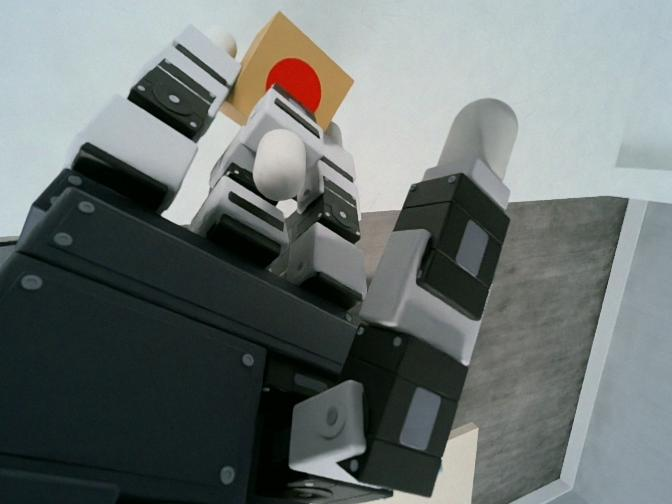

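Scene clock: 584.13 s.
Joint torques (N m): arm1=[1.9 -3.02 15.45 1.66 -0.02 0.1] | arm2=[-0.09 -2.37 13.41 1.16 0.09 -0.06] | arm3=[-1.85 -4.54 8.61 1.63 -0.43 -0.07] | arm4=[0.5 -1.79 11.03 1.26 0.17 0.16]
Heat: arm1: hottest joint3_rad 50 °C; arm2: hottest joint3_rad 44 °C; arm3: hottest joint3_rad 47 °C; arm4: hottest joint3_rad 44 °C.
move: arm3 off_target; arm4 done
Joint velocities: within noise
arm1, arm2: as last shown
arm3.joint_positions: joint1_rad=-2.564 joint2_rad=+0.815 joint3_rad=+0.983 joint4_rad=-1.067 joint5_rad=-0.168 joint6_rad=-0.194 hand_index_mcp=+0.761 hand_index_abd=-0.147 hand_index_pip=+0.577 hand_index_dip=+0.696 hand_middle_mcp=+1.000 hand_middle_abd=+0.000 hand_middle_pip=-0.844 hand_middle_dip=-0.697 hand_ring_mcp=+0.763 hand_ring_abd=+0.141 hand_ring_pip=+0.577 hand_ring_dip=+0.696 hand_thumb_cmc=-0.568 hand_thumb_axl=+0.679 hand_thumb_mcp=-0.403 hand_thumb_ipl=+0.168 hand_current_limit=+0.400 hand_speed=-0.600
arm3.joint_status: not commanded
arm3.hand_state: goal,blocked,goal,goal,goal,goal,goal,goal,goal,blocked,goal,goal,goal,goal,goal,goal
arm3.index_mcp_current_ma: 11
arm3.index_abd_current_ma: 385
arm3.index_pip_current_ma: 1
arm3.index_dip_current_ma: 0
arm3.middle_mcp_current_ma: 0
arm3.middle_abd_current_ma: 0
arm3.middle_pip_current_ma: 8
arm3.middle_dip_current_ma: 3
arm3.ring_mcp_current_ma: 14
arm3.ring_abd_current_ma: -385
arm3.ring_pip_current_ma: 1
arm3.ring_dip_current_ma: 0
arm3.thumb_cmc_current_ma: 2
arm3.thumb_axl_current_ma: 1
arm3.thumb_mcp_current_ma: -4
arm3.thumb_ipl_current_ma: 0
arm3.hand_goal_index_mcp: 0.754
arm3.hand_goal_index_abd: -0.400
arm3.hand_goal_index_pip: 0.576
arm3.hand_goal_index_dip: 0.696
arm3.hand_goal_middle_mcp: 1.000
arm3.hand_goal_middle_abd: 0.000
arm3.hand_goal_middle_pip: -0.850
arm3.hand_goal_middle_dip: -0.700
arm3.hand_goal_ring_mcp: 0.754
arm3.hand_goal_ring_abd: 0.400
arm3.hand_goal_ring_pip: 0.576
arm3.hand_goal_ring_dip: 0.696
arm3.hand_goal_thumb_cmc: -0.570
arm3.hand_goal_thumb_axl: 0.678
arm3.hand_goal_thumb_mcp: -0.400
arm3.hand_goal_thumb_ipl: 0.168
arm3.hand: x=+0.3479 y=-1.1413 z=+1.2922 quat_wxyz=(+0.151, +0.424, -0.840, -0.304) (m; scene frame)
arm3.hand_target: x=+0.3501 y=-1.1401 z=+1.2802 quat_wxyz=(+0.147, +0.425, -0.844, -0.291) (m; scene frame)
arm3.hand_status: off_target (0.012 m and 1.7 deg from the pose sent, 0.230 m and 0.4 deg at the start)
arm4.joint_positions: joint1_rad=+0.987 joint2_rad=+0.753 joint3_rad=+0.853 joint4_rad=-0.977 joint5_rad=+0.048 joint6_rad=+0.070 hand_index_mcp=+0.764 hand_index_abd=-0.045 hand_index_pip=+0.579 hand_index_dip=+0.696 hand_middle_mcp=+1.000 hand_middle_abd=+0.000 hand_middle_pip=-0.844 hand_middle_dip=-0.698 hand_ring_mcp=+0.760 hand_ring_abd=+0.039 hand_ring_pip=+0.576 hand_ring_dip=+0.696 hand_thumb_cmc=-0.567 hand_thumb_axl=+0.679 hand_thumb_mcp=-0.402 hand_thumb_ipl=+0.168 hand_current_limit=+0.400 hand_speed=-0.600
arm4.joint_status: not commanded
arm4.hand_state: goal,blocked,goal,goal,goal,goal,goal,goal,goal,blocked,goal,goal,goal,goal,goal,goal
arm4.index_mcp_current_ma: 52
arm4.index_abd_current_ma: 385
arm4.index_pip_current_ma: 16
arm4.index_dip_current_ma: 0
arm4.middle_mcp_current_ma: -1
arm4.middle_abd_current_ma: 1
arm4.middle_pip_current_ma: 31
arm4.middle_dip_current_ma: 11
arm4.ring_mcp_current_ma: 30
arm4.ring_abd_current_ma: -385
arm4.ring_pip_current_ma: 1
arm4.ring_dip_current_ma: 0
arm4.thumb_cmc_current_ma: 12
arm4.thumb_axl_current_ma: 5
arm4.thumb_mcp_current_ma: -14
arm4.thumb_ipl_current_ma: -2
arm4.hand_goal_index_mcp: 0.754
arm4.hand_goal_index_abd: -0.350
arm4.hand_goal_index_pip: 0.576
arm4.hand_goal_index_dip: 0.696
arm4.hand_goal_middle_mcp: 1.000
arm4.hand_goal_middle_abd: 0.000
arm4.hand_goal_middle_pip: -0.850
arm4.hand_goal_middle_dip: -0.700
arm4.hand_goal_ring_mcp: 0.754
arm4.hand_goal_ring_abd: 0.350
arm4.hand_goal_ring_pip: 0.576
arm4.hand_goal_ring_dip: 0.696
arm4.hand_goal_thumb_cmc: -0.570
arm4.hand_goal_thumb_axl: 0.678
arm4.hand_goal_thumb_mcp: -0.400
arm4.hand_goal_thumb_ipl: 0.168
arm4.hand: x=+0.3428 y=+0.7187 z=+1.2708 quat_wxyz=(-0.158, -0.434, +0.832, +0.307) (m; scene frame)
arm4.hand_target: x=+0.3400 y=+0.7151 z=+1.2700 quat_wxyz=(-0.159, -0.436, +0.832, +0.303) (m; scene frame)
arm4.hand_status: done (0.005 m and 0.5 deg from the pose sent, 0.237 m and 1.5 deg at the start)
pictures: none

Scene clock: 586.57 s.
Joint torques (N m): arm1=[1.55 -2.73 15.39 1.73 -0.14 0.1] | arm2=[-0.73 -2.61 13.42 1.14 -0.03 -0.06] | arm3=[-0.5 -3.02 12.27 1.36 -0.03 0.07] | arm4=[-1.67 -1.03 13.86 0.98 -0.1 -0.07]
Heat: arm1: hottest joint3_rad 51 °C; arm2: hottest joint3_rad 44 °C; arm3: hottest joint3_rad 47 °C; arm4: hottest joint3_rad 44 °C.
move: arm1 done; arm2 done; arm3 done; arm4 done
Joint velocities: within noise
arm1.joint_positions: joint1_rad=-1.002 joint2_rad=+0.758 joint3_rad=+1.048 joint4_rad=-1.389 joint5_rad=+0.017 joint6_rad=+0.006 hand_index_mcp=+0.758 hand_index_abd=+0.097 hand_index_pip=+0.575 hand_index_dip=+0.693 hand_middle_mcp=+1.000 hand_middle_abd=+0.001 hand_middle_pip=-0.847 hand_middle_dip=-0.698 hand_ring_mcp=+0.758 hand_ring_abd=-0.097 hand_ring_pip=+0.575 hand_ring_dip=+0.695 hand_thumb_cmc=-0.568 hand_thumb_axl=+0.679 hand_thumb_mcp=-0.403 hand_thumb_ipl=+0.168 hand_current_limit=+0.400 hand_speed=-0.600
arm1.joint_status: all done
arm1.hand_state: goal,goal,goal,goal,goal,goal,goal,goal,goal,goal,goal,goal,goal,goal,goal,goal
arm1.index_mcp_current_ma: 12
arm1.index_abd_current_ma: -8
arm1.index_pip_current_ma: -3
arm1.index_dip_current_ma: -8
arm1.middle_mcp_current_ma: 0
arm1.middle_abd_current_ma: 2
arm1.middle_pip_current_ma: 11
arm1.middle_dip_current_ma: 8
arm1.ring_mcp_current_ma: 14
arm1.ring_abd_current_ma: 9
arm1.ring_pip_current_ma: -3
arm1.ring_dip_current_ma: -2
arm1.thumb_cmc_current_ma: 5
arm1.thumb_axl_current_ma: 4
arm1.thumb_mcp_current_ma: -12
arm1.thumb_ipl_current_ma: -1
arm1.hand_goal_index_mcp: 0.754
arm1.hand_goal_index_abd: 0.100
arm1.hand_goal_index_pip: 0.576
arm1.hand_goal_index_dip: 0.696
arm1.hand_goal_middle_mcp: 1.000
arm1.hand_goal_middle_abd: 0.000
arm1.hand_goal_middle_pip: -0.850
arm1.hand_goal_middle_dip: -0.700
arm1.hand_goal_ring_mcp: 0.754
arm1.hand_goal_ring_abd: -0.100
arm1.hand_goal_ring_pip: 0.576
arm1.hand_goal_ring_dip: 0.696
arm1.hand_goal_thumb_cmc: -0.570
arm1.hand_goal_thumb_axl: 0.678
arm1.hand_goal_thumb_mcp: -0.400
arm1.hand_goal_thumb_ipl: 0.168
arm1.hand: x=-0.3445 y=+1.5499 z=+1.3220 quat_wxyz=(+0.111, +0.456, +0.859, +0.207) (m; scene frame)
arm1.hand_target: x=-0.3452 y=+1.5492 z=+1.3510 quat_wxyz=(+0.121, +0.455, +0.852, +0.228) (m; scene frame)
arm1.hand_status: not commanded
arm2.joint_positions: joint1_rad=-0.199 joint2_rad=+0.757 joint3_rad=+1.042 joint4_rad=-1.390 joint5_rad=+0.012 joint6_rad=+0.005 hand_index_mcp=+0.757 hand_index_abd=+0.057 hand_index_pip=+0.575 hand_index_dip=+0.693 hand_middle_mcp=+1.000 hand_middle_abd=+0.001 hand_middle_pip=-0.846 hand_middle_dip=-0.698 hand_ring_mcp=+0.758 hand_ring_abd=-0.058 hand_ring_pip=+0.575 hand_ring_dip=+0.694 hand_thumb_cmc=-0.568 hand_thumb_axl=+0.679 hand_thumb_mcp=-0.403 hand_thumb_ipl=+0.168 hand_current_limit=+0.400 hand_speed=-0.600
arm2.joint_status: all done
arm2.hand_state: goal,goal,goal,goal,goal,goal,goal,goal,goal,goal,goal,goal,goal,goal,goal,goal
arm2.index_mcp_current_ma: 0
arm2.index_abd_current_ma: 0
arm2.index_pip_current_ma: 0
arm2.index_dip_current_ma: 0
arm2.middle_mcp_current_ma: 0
arm2.middle_abd_current_ma: 0
arm2.middle_pip_current_ma: 0
arm2.middle_dip_current_ma: 0
arm2.ring_mcp_current_ma: 0
arm2.ring_abd_current_ma: 0
arm2.ring_pip_current_ma: 0
arm2.ring_dip_current_ma: 0
arm2.thumb_cmc_current_ma: 0
arm2.thumb_axl_current_ma: 0
arm2.thumb_mcp_current_ma: 0
arm2.thumb_ipl_current_ma: 0
arm2.hand_goal_index_mcp: 0.754
arm2.hand_goal_index_abd: 0.060
arm2.hand_goal_index_pip: 0.576
arm2.hand_goal_index_dip: 0.696
arm2.hand_goal_middle_mcp: 1.000
arm2.hand_goal_middle_abd: 0.000
arm2.hand_goal_middle_pip: -0.850
arm2.hand_goal_middle_dip: -0.700
arm2.hand_goal_ring_mcp: 0.754
arm2.hand_goal_ring_abd: -0.060
arm2.hand_goal_ring_pip: 0.576
arm2.hand_goal_ring_dip: 0.696
arm2.hand_goal_thumb_cmc: -0.570
arm2.hand_goal_thumb_axl: 0.678
arm2.hand_goal_thumb_mcp: -0.400
arm2.hand_goal_thumb_ipl: 0.168
arm2.hand: x=-0.7617 y=-0.7739 z=+1.2377 quat_wxyz=(+0.230, +0.969, -0.084, -0.018) (m; scene frame)
arm2.hand_target: x=-0.7630 y=-0.7735 z=+1.2702 quat_wxyz=(+0.257, +0.962, -0.086, -0.020) (m; scene frame)
arm2.hand_status: not commanded
arm3.joint_positions: joint1_rad=-2.309 joint2_rad=+0.753 joint3_rad=+1.199 joint4_rad=-1.488 joint5_rad=-0.002 joint6_rad=-0.008 hand_index_mcp=+0.761 hand_index_abd=-0.147 hand_index_pip=+0.577 hand_index_dip=+0.696 hand_middle_mcp=+1.000 hand_middle_abd=+0.000 hand_middle_pip=-0.844 hand_middle_dip=-0.697 hand_ring_mcp=+0.763 hand_ring_abd=+0.141 hand_ring_pip=+0.577 hand_ring_dip=+0.696 hand_thumb_cmc=-0.568 hand_thumb_axl=+0.679 hand_thumb_mcp=-0.403 hand_thumb_ipl=+0.168 hand_current_limit=+0.400 hand_speed=-0.600
arm3.joint_status: all done
arm3.hand_state: goal,blocked,goal,goal,goal,goal,goal,goal,goal,blocked,goal,goal,goal,goal,goal,goal
arm3.index_mcp_current_ma: 11
arm3.index_abd_current_ma: 385
arm3.index_pip_current_ma: 1
arm3.index_dip_current_ma: 0
arm3.middle_mcp_current_ma: 0
arm3.middle_abd_current_ma: 0
arm3.middle_pip_current_ma: 8
arm3.middle_dip_current_ma: 3
arm3.ring_mcp_current_ma: 14
arm3.ring_abd_current_ma: -385
arm3.ring_pip_current_ma: 1
arm3.ring_dip_current_ma: 0
arm3.thumb_cmc_current_ma: 2
arm3.thumb_axl_current_ma: 1
arm3.thumb_mcp_current_ma: -4
arm3.thumb_ipl_current_ma: 0
arm3.hand_goal_index_mcp: 0.754
arm3.hand_goal_index_abd: -0.400
arm3.hand_goal_index_pip: 0.576
arm3.hand_goal_index_dip: 0.696
arm3.hand_goal_middle_mcp: 1.000
arm3.hand_goal_middle_abd: 0.000
arm3.hand_goal_middle_pip: -0.850
arm3.hand_goal_middle_dip: -0.700
arm3.hand_goal_ring_mcp: 0.754
arm3.hand_goal_ring_abd: 0.400
arm3.hand_goal_ring_pip: 0.576
arm3.hand_goal_ring_dip: 0.696
arm3.hand_goal_thumb_cmc: -0.570
arm3.hand_goal_thumb_axl: 0.678
arm3.hand_goal_thumb_mcp: -0.400
arm3.hand_goal_thumb_ipl: 0.168
arm3.hand: x=+0.3666 y=-1.2299 z=+1.3456 quat_wxyz=(+0.113, +0.440, -0.859, -0.237) (m; scene frame)
arm3.hand_target: x=+0.3679 y=-1.2336 z=+1.3718 quat_wxyz=(+0.123, +0.437, -0.854, -0.255) (m; scene frame)
arm3.hand_status: not commanded
arm4.joint_positions: joint1_rad=+0.311 joint2_rad=+0.793 joint3_rad=+1.204 joint4_rad=-1.443 joint5_rad=+0.003 joint6_rad=+0.011 hand_index_mcp=+0.764 hand_index_abd=-0.045 hand_index_pip=+0.579 hand_index_dip=+0.696 hand_middle_mcp=+1.000 hand_middle_abd=+0.000 hand_middle_pip=-0.844 hand_middle_dip=-0.698 hand_ring_mcp=+0.760 hand_ring_abd=+0.039 hand_ring_pip=+0.576 hand_ring_dip=+0.696 hand_thumb_cmc=-0.568 hand_thumb_axl=+0.679 hand_thumb_mcp=-0.402 hand_thumb_ipl=+0.168 hand_current_limit=+0.400 hand_speed=-0.600
arm4.joint_status: all done
arm4.hand_state: goal,blocked,goal,goal,goal,goal,goal,goal,goal,blocked,goal,goal,goal,goal,goal,goal
arm4.index_mcp_current_ma: 52
arm4.index_abd_current_ma: 385
arm4.index_pip_current_ma: 16
arm4.index_dip_current_ma: 0
arm4.middle_mcp_current_ma: -1
arm4.middle_abd_current_ma: 1
arm4.middle_pip_current_ma: 31
arm4.middle_dip_current_ma: 11
arm4.ring_mcp_current_ma: 30
arm4.ring_abd_current_ma: -385
arm4.ring_pip_current_ma: 1
arm4.ring_dip_current_ma: 0
arm4.thumb_cmc_current_ma: 11
arm4.thumb_axl_current_ma: 5
arm4.thumb_mcp_current_ma: -14
arm4.thumb_ipl_current_ma: -2
arm4.hand_goal_index_mcp: 0.754
arm4.hand_goal_index_abd: -0.350
arm4.hand_goal_index_pip: 0.576
arm4.hand_goal_index_dip: 0.696
arm4.hand_goal_middle_mcp: 1.000
arm4.hand_goal_middle_abd: 0.000
arm4.hand_goal_middle_pip: -0.850
arm4.hand_goal_middle_dip: -0.700
arm4.hand_goal_ring_mcp: 0.754
arm4.hand_goal_ring_abd: 0.350
arm4.hand_goal_ring_pip: 0.576
arm4.hand_goal_ring_dip: 0.696
arm4.hand_goal_thumb_cmc: -0.570
arm4.hand_goal_thumb_axl: 0.678
arm4.hand_goal_thumb_mcp: -0.400
arm4.hand_goal_thumb_ipl: 0.168
arm4.hand: x=+0.5598 y=+0.8272 z=+1.3623 quat_wxyz=(-0.048, -0.171, +0.947, +0.269) (m; scene frame)
arm4.hand_target: x=+0.5616 y=+0.8287 z=+1.3838 quat_wxyz=(-0.049, -0.171, +0.942, +0.284) (m; scene frame)
arm4.hand_status: not commanded
pictures: none

Scene clock: 590.40 s.
Joint torques (N m): arm1=[1.61 -2.61 15.45 1.7 -0.14 0.11] | arm2=[-0.67 -2.9 13.41 1.16 -0.01 -0.06] | arm3=[-0.73 -3.37 12.31 1.35 -0.09 0.05] | arm4=[-1.14 -6.3 14.79 1.69 -0.02 -0.04]
Heat: arm1: hottest joint3_rad 51 °C; arm2: hottest joint3_rad 44 °C; arm3: hottest joint3_rad 47 °C; arm4: hottest joint3_rad 45 °C.
move: arm3 done; arm4 done
Joint velocities: within noise
arm1, arm2: as last shown
arm3.joint_positions: joint1_rad=+0.195 joint2_rad=+0.753 joint3_rad=+1.199 joint4_rad=-1.488 joint5_rad=-0.001 joint6_rad=-0.007 hand_index_mcp=+0.761 hand_index_abd=-0.147 hand_index_pip=+0.577 hand_index_dip=+0.696 hand_middle_mcp=+1.000 hand_middle_abd=+0.000 hand_middle_pip=-0.844 hand_middle_dip=-0.697 hand_ring_mcp=+0.763 hand_ring_abd=+0.141 hand_ring_pip=+0.577 hand_ring_dip=+0.696 hand_thumb_cmc=-0.568 hand_thumb_axl=+0.679 hand_thumb_mcp=-0.403 hand_thumb_ipl=+0.168 hand_current_limit=+0.400 hand_speed=-0.600
arm3.joint_status: all done
arm3.hand_state: goal,blocked,goal,goal,goal,goal,goal,goal,goal,blocked,goal,goal,goal,goal,goal,goal
arm3.index_mcp_current_ma: 11
arm3.index_abd_current_ma: 385
arm3.index_pip_current_ma: 1
arm3.index_dip_current_ma: 0
arm3.middle_mcp_current_ma: 0
arm3.middle_abd_current_ma: 0
arm3.middle_pip_current_ma: 8
arm3.middle_dip_current_ma: 3
arm3.ring_mcp_current_ma: 14
arm3.ring_abd_current_ma: -385
arm3.ring_pip_current_ma: 1
arm3.ring_dip_current_ma: 0
arm3.thumb_cmc_current_ma: 2
arm3.thumb_axl_current_ma: 1
arm3.thumb_mcp_current_ma: -4
arm3.thumb_ipl_current_ma: 0
arm3.hand_goal_index_mcp: 0.754
arm3.hand_goal_index_abd: -0.400
arm3.hand_goal_index_pip: 0.576
arm3.hand_goal_index_dip: 0.696
arm3.hand_goal_middle_mcp: 1.000
arm3.hand_goal_middle_abd: 0.000
arm3.hand_goal_middle_pip: -0.850
arm3.hand_goal_middle_dip: -0.700
arm3.hand_goal_ring_mcp: 0.754
arm3.hand_goal_ring_abd: 0.400
arm3.hand_goal_ring_pip: 0.576
arm3.hand_goal_ring_dip: 0.696
arm3.hand_goal_thumb_cmc: -0.570
arm3.hand_goal_thumb_axl: 0.678
arm3.hand_goal_thumb_mcp: -0.400
arm3.hand_goal_thumb_ipl: 0.168
arm3.hand: x=+0.6991 y=-1.7735 z=+1.3406 quat_wxyz=(+0.253, +0.956, +0.145, +0.042) (m; scene frame)
arm3.hand_target: x=+0.6990 y=-1.7705 z=+1.3669 quat_wxyz=(+0.273, +0.950, +0.143, +0.046) (m; scene frame)
arm3.hand_status: not commanded
arm4.joint_positions: joint1_rad=-1.216 joint2_rad=+1.095 joint3_rad=+1.248 joint4_rad=-1.296 joint5_rad=+0.001 joint6_rad=+0.009 hand_index_mcp=+0.764 hand_index_abd=-0.045 hand_index_pip=+0.579 hand_index_dip=+0.696 hand_middle_mcp=+1.000 hand_middle_abd=+0.000 hand_middle_pip=-0.844 hand_middle_dip=-0.698 hand_ring_mcp=+0.760 hand_ring_abd=+0.039 hand_ring_pip=+0.576 hand_ring_dip=+0.696 hand_thumb_cmc=-0.568 hand_thumb_axl=+0.679 hand_thumb_mcp=-0.402 hand_thumb_ipl=+0.168 hand_current_limit=+0.400 hand_speed=-0.600
arm4.joint_status: all done
arm4.hand_state: goal,blocked,goal,goal,goal,goal,goal,goal,goal,blocked,goal,goal,goal,goal,goal,goal
arm4.index_mcp_current_ma: 52
arm4.index_abd_current_ma: 385
arm4.index_pip_current_ma: 16
arm4.index_dip_current_ma: 0
arm4.middle_mcp_current_ma: -1
arm4.middle_abd_current_ma: 1
arm4.middle_pip_current_ma: 31
arm4.middle_dip_current_ma: 11
arm4.ring_mcp_current_ma: 30
arm4.ring_abd_current_ma: -385
arm4.ring_pip_current_ma: 1
arm4.ring_dip_current_ma: 0
arm4.thumb_cmc_current_ma: 11
arm4.thumb_axl_current_ma: 5
arm4.thumb_mcp_current_ma: -14
arm4.thumb_ipl_current_ma: -2
arm4.hand_goal_index_mcp: 0.754
arm4.hand_goal_index_abd: -0.350
arm4.hand_goal_index_pip: 0.576
arm4.hand_goal_index_dip: 0.696
arm4.hand_goal_middle_mcp: 1.000
arm4.hand_goal_middle_abd: 0.000
arm4.hand_goal_middle_pip: -0.850
arm4.hand_goal_middle_dip: -0.700
arm4.hand_goal_ring_mcp: 0.754
arm4.hand_goal_ring_abd: 0.350
arm4.hand_goal_ring_pip: 0.576
arm4.hand_goal_ring_dip: 0.696
arm4.hand_goal_thumb_cmc: -0.570
arm4.hand_goal_thumb_axl: 0.678
arm4.hand_goal_thumb_mcp: -0.400
arm4.hand_goal_thumb_ipl: 0.168
arm4.hand: x=+1.1007 y=+0.6530 z=+1.2941 quat_wxyz=(+0.111, +0.540, +0.814, +0.184) (m; scene frame)
arm4.hand_target: x=+1.1109 y=+0.6558 z=+1.3241 quat_wxyz=(+0.129, +0.534, +0.809, +0.209) (m; scene frame)
arm4.hand_status: not commanded
pictures: none

Scene clock: 592.40 s.
Joint torques (N m): arm1=[1.44 -2.78 15.41 1.7 -0.12 0.1] | arm2=[-0.62 -2.78 13.38 1.13 -0.02 -0.06] | arm3=[-1.14 -11.11 12.86 2.41 -0.12 0.05] | arm4=[0.73 -14.15 9.89 1.72 0.25 0.19]
Heat: arm1: hottest joint3_rad 51 °C; arm2: hottest joint3_rad 44 °C; arm3: hottest joint3_rad 46 °C; arm4: hottest joint3_rad 45 °C.
move: arm3 done; arm4 off_target
Joint velocities: within noise
arm1, arm2: as last shown
arm3.joint_positions: joint1_rad=+0.951 joint2_rad=+1.150 joint3_rad=+1.199 joint4_rad=-1.218 joint5_rad=-0.001 joint6_rad=-0.006 hand_index_mcp=+0.761 hand_index_abd=-0.147 hand_index_pip=+0.577 hand_index_dip=+0.696 hand_middle_mcp=+1.000 hand_middle_abd=+0.000 hand_middle_pip=-0.844 hand_middle_dip=-0.697 hand_ring_mcp=+0.763 hand_ring_abd=+0.141 hand_ring_pip=+0.577 hand_ring_dip=+0.696 hand_thumb_cmc=-0.568 hand_thumb_axl=+0.679 hand_thumb_mcp=-0.403 hand_thumb_ipl=+0.168 hand_current_limit=+0.400 hand_speed=-0.600
arm3.joint_status: all done
arm3.hand_state: goal,blocked,goal,goal,goal,goal,goal,goal,goal,blocked,goal,goal,goal,goal,goal,goal
arm3.index_mcp_current_ma: 11
arm3.index_abd_current_ma: 385
arm3.index_pip_current_ma: 1
arm3.index_dip_current_ma: 0
arm3.middle_mcp_current_ma: 0
arm3.middle_abd_current_ma: 0
arm3.middle_pip_current_ma: 8
arm3.middle_dip_current_ma: 3
arm3.ring_mcp_current_ma: 14
arm3.ring_abd_current_ma: -385
arm3.ring_pip_current_ma: 1
arm3.ring_dip_current_ma: 0
arm3.thumb_cmc_current_ma: 2
arm3.thumb_axl_current_ma: 1
arm3.thumb_mcp_current_ma: -4
arm3.thumb_ipl_current_ma: 0
arm3.hand_goal_index_mcp: 0.754
arm3.hand_goal_index_abd: -0.400
arm3.hand_goal_index_pip: 0.576
arm3.hand_goal_index_dip: 0.696
arm3.hand_goal_middle_mcp: 1.000
arm3.hand_goal_middle_abd: 0.000
arm3.hand_goal_middle_pip: -0.850
arm3.hand_goal_middle_dip: -0.700
arm3.hand_goal_ring_mcp: 0.754
arm3.hand_goal_ring_abd: 0.400
arm3.hand_goal_ring_pip: 0.576
arm3.hand_goal_ring_dip: 0.696
arm3.hand_goal_thumb_cmc: -0.570
arm3.hand_goal_thumb_axl: 0.678
arm3.hand_goal_thumb_mcp: -0.400
arm3.hand_goal_thumb_ipl: 0.168
arm3.hand: x=+1.0341 y=-1.7057 z=+1.2383 quat_wxyz=(+0.169, +0.847, +0.494, +0.105) (m; scene frame)
arm3.hand_target: x=+1.0434 y=-1.7128 z=+1.2702 quat_wxyz=(+0.198, +0.842, +0.487, +0.122) (m; scene frame)
arm3.hand_status: not commanded
arm4.joint_positions: joint1_rad=-1.143 joint2_rad=+1.605 joint3_rad=+1.071 joint4_rad=-0.605 joint5_rad=+0.118 joint6_rad=+0.193 hand_index_mcp=+0.764 hand_index_abd=-0.045 hand_index_pip=+0.579 hand_index_dip=+0.696 hand_middle_mcp=+1.000 hand_middle_abd=+0.000 hand_middle_pip=-0.844 hand_middle_dip=-0.698 hand_ring_mcp=+0.759 hand_ring_abd=+0.039 hand_ring_pip=+0.576 hand_ring_dip=+0.696 hand_thumb_cmc=-0.568 hand_thumb_axl=+0.679 hand_thumb_mcp=-0.402 hand_thumb_ipl=+0.168 hand_current_limit=+0.400 hand_speed=-0.600
arm4.joint_status: not commanded
arm4.hand_state: goal,blocked,goal,goal,goal,goal,goal,goal,goal,blocked,goal,goal,goal,goal,goal,goal
arm4.index_mcp_current_ma: 51
arm4.index_abd_current_ma: 385
arm4.index_pip_current_ma: 16
arm4.index_dip_current_ma: 0
arm4.middle_mcp_current_ma: -1
arm4.middle_abd_current_ma: 1
arm4.middle_pip_current_ma: 31
arm4.middle_dip_current_ma: 11
arm4.ring_mcp_current_ma: 26
arm4.ring_abd_current_ma: -385
arm4.ring_pip_current_ma: 1
arm4.ring_dip_current_ma: 0
arm4.thumb_cmc_current_ma: 11
arm4.thumb_axl_current_ma: 5
arm4.thumb_mcp_current_ma: -14
arm4.thumb_ipl_current_ma: -2
arm4.hand_goal_index_mcp: 0.754
arm4.hand_goal_index_abd: -0.350
arm4.hand_goal_index_pip: 0.576
arm4.hand_goal_index_dip: 0.696
arm4.hand_goal_middle_mcp: 1.000
arm4.hand_goal_middle_abd: 0.000
arm4.hand_goal_middle_pip: -0.850
arm4.hand_goal_middle_dip: -0.700
arm4.hand_goal_ring_mcp: 0.754
arm4.hand_goal_ring_abd: 0.350
arm4.hand_goal_ring_pip: 0.576
arm4.hand_goal_ring_dip: 0.696
arm4.hand_goal_thumb_cmc: -0.570
arm4.hand_goal_thumb_axl: 0.678
arm4.hand_goal_thumb_mcp: -0.400
arm4.hand_goal_thumb_ipl: 0.168
arm4.hand: x=+1.2264 y=+0.7214 z=+1.0542 quat_wxyz=(+0.140, +0.593, +0.774, +0.173) (m; scene frame)
arm4.hand_target: x=+1.2297 y=+0.7308 z=+1.0701 quat_wxyz=(+0.147, +0.591, +0.770, +0.192) (m; scene frame)
arm4.hand_status: off_target (0.019 m and 2.4 deg from the pose sent, 0.270 m and 8.8 deg at the start)
pictures: cam_room_a1, cam_room_a2

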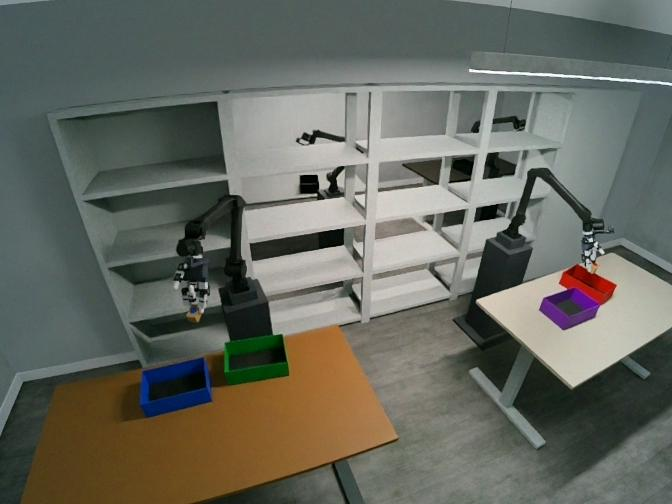

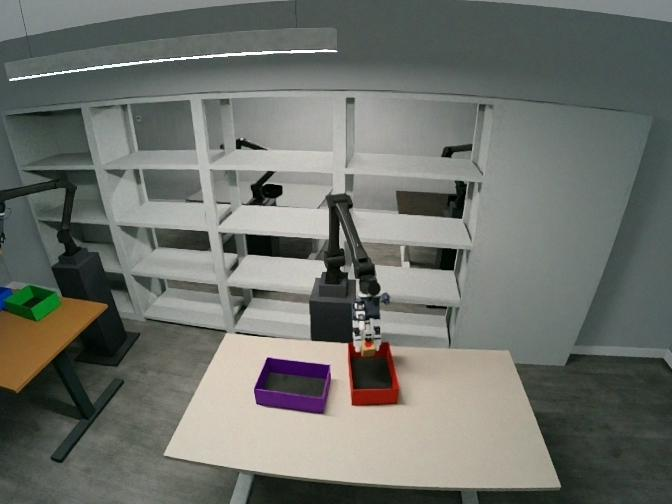

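Scaled by 2.800 from the camera's 672x504 image, which has a finer 960x720 frame.

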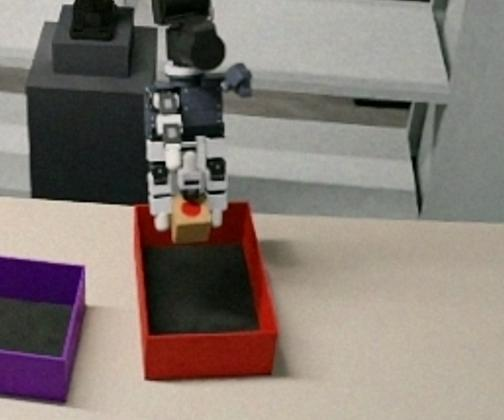

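Scaled by 2.400 from the camera's 672x504 image, which has a finer 960x720 frame.

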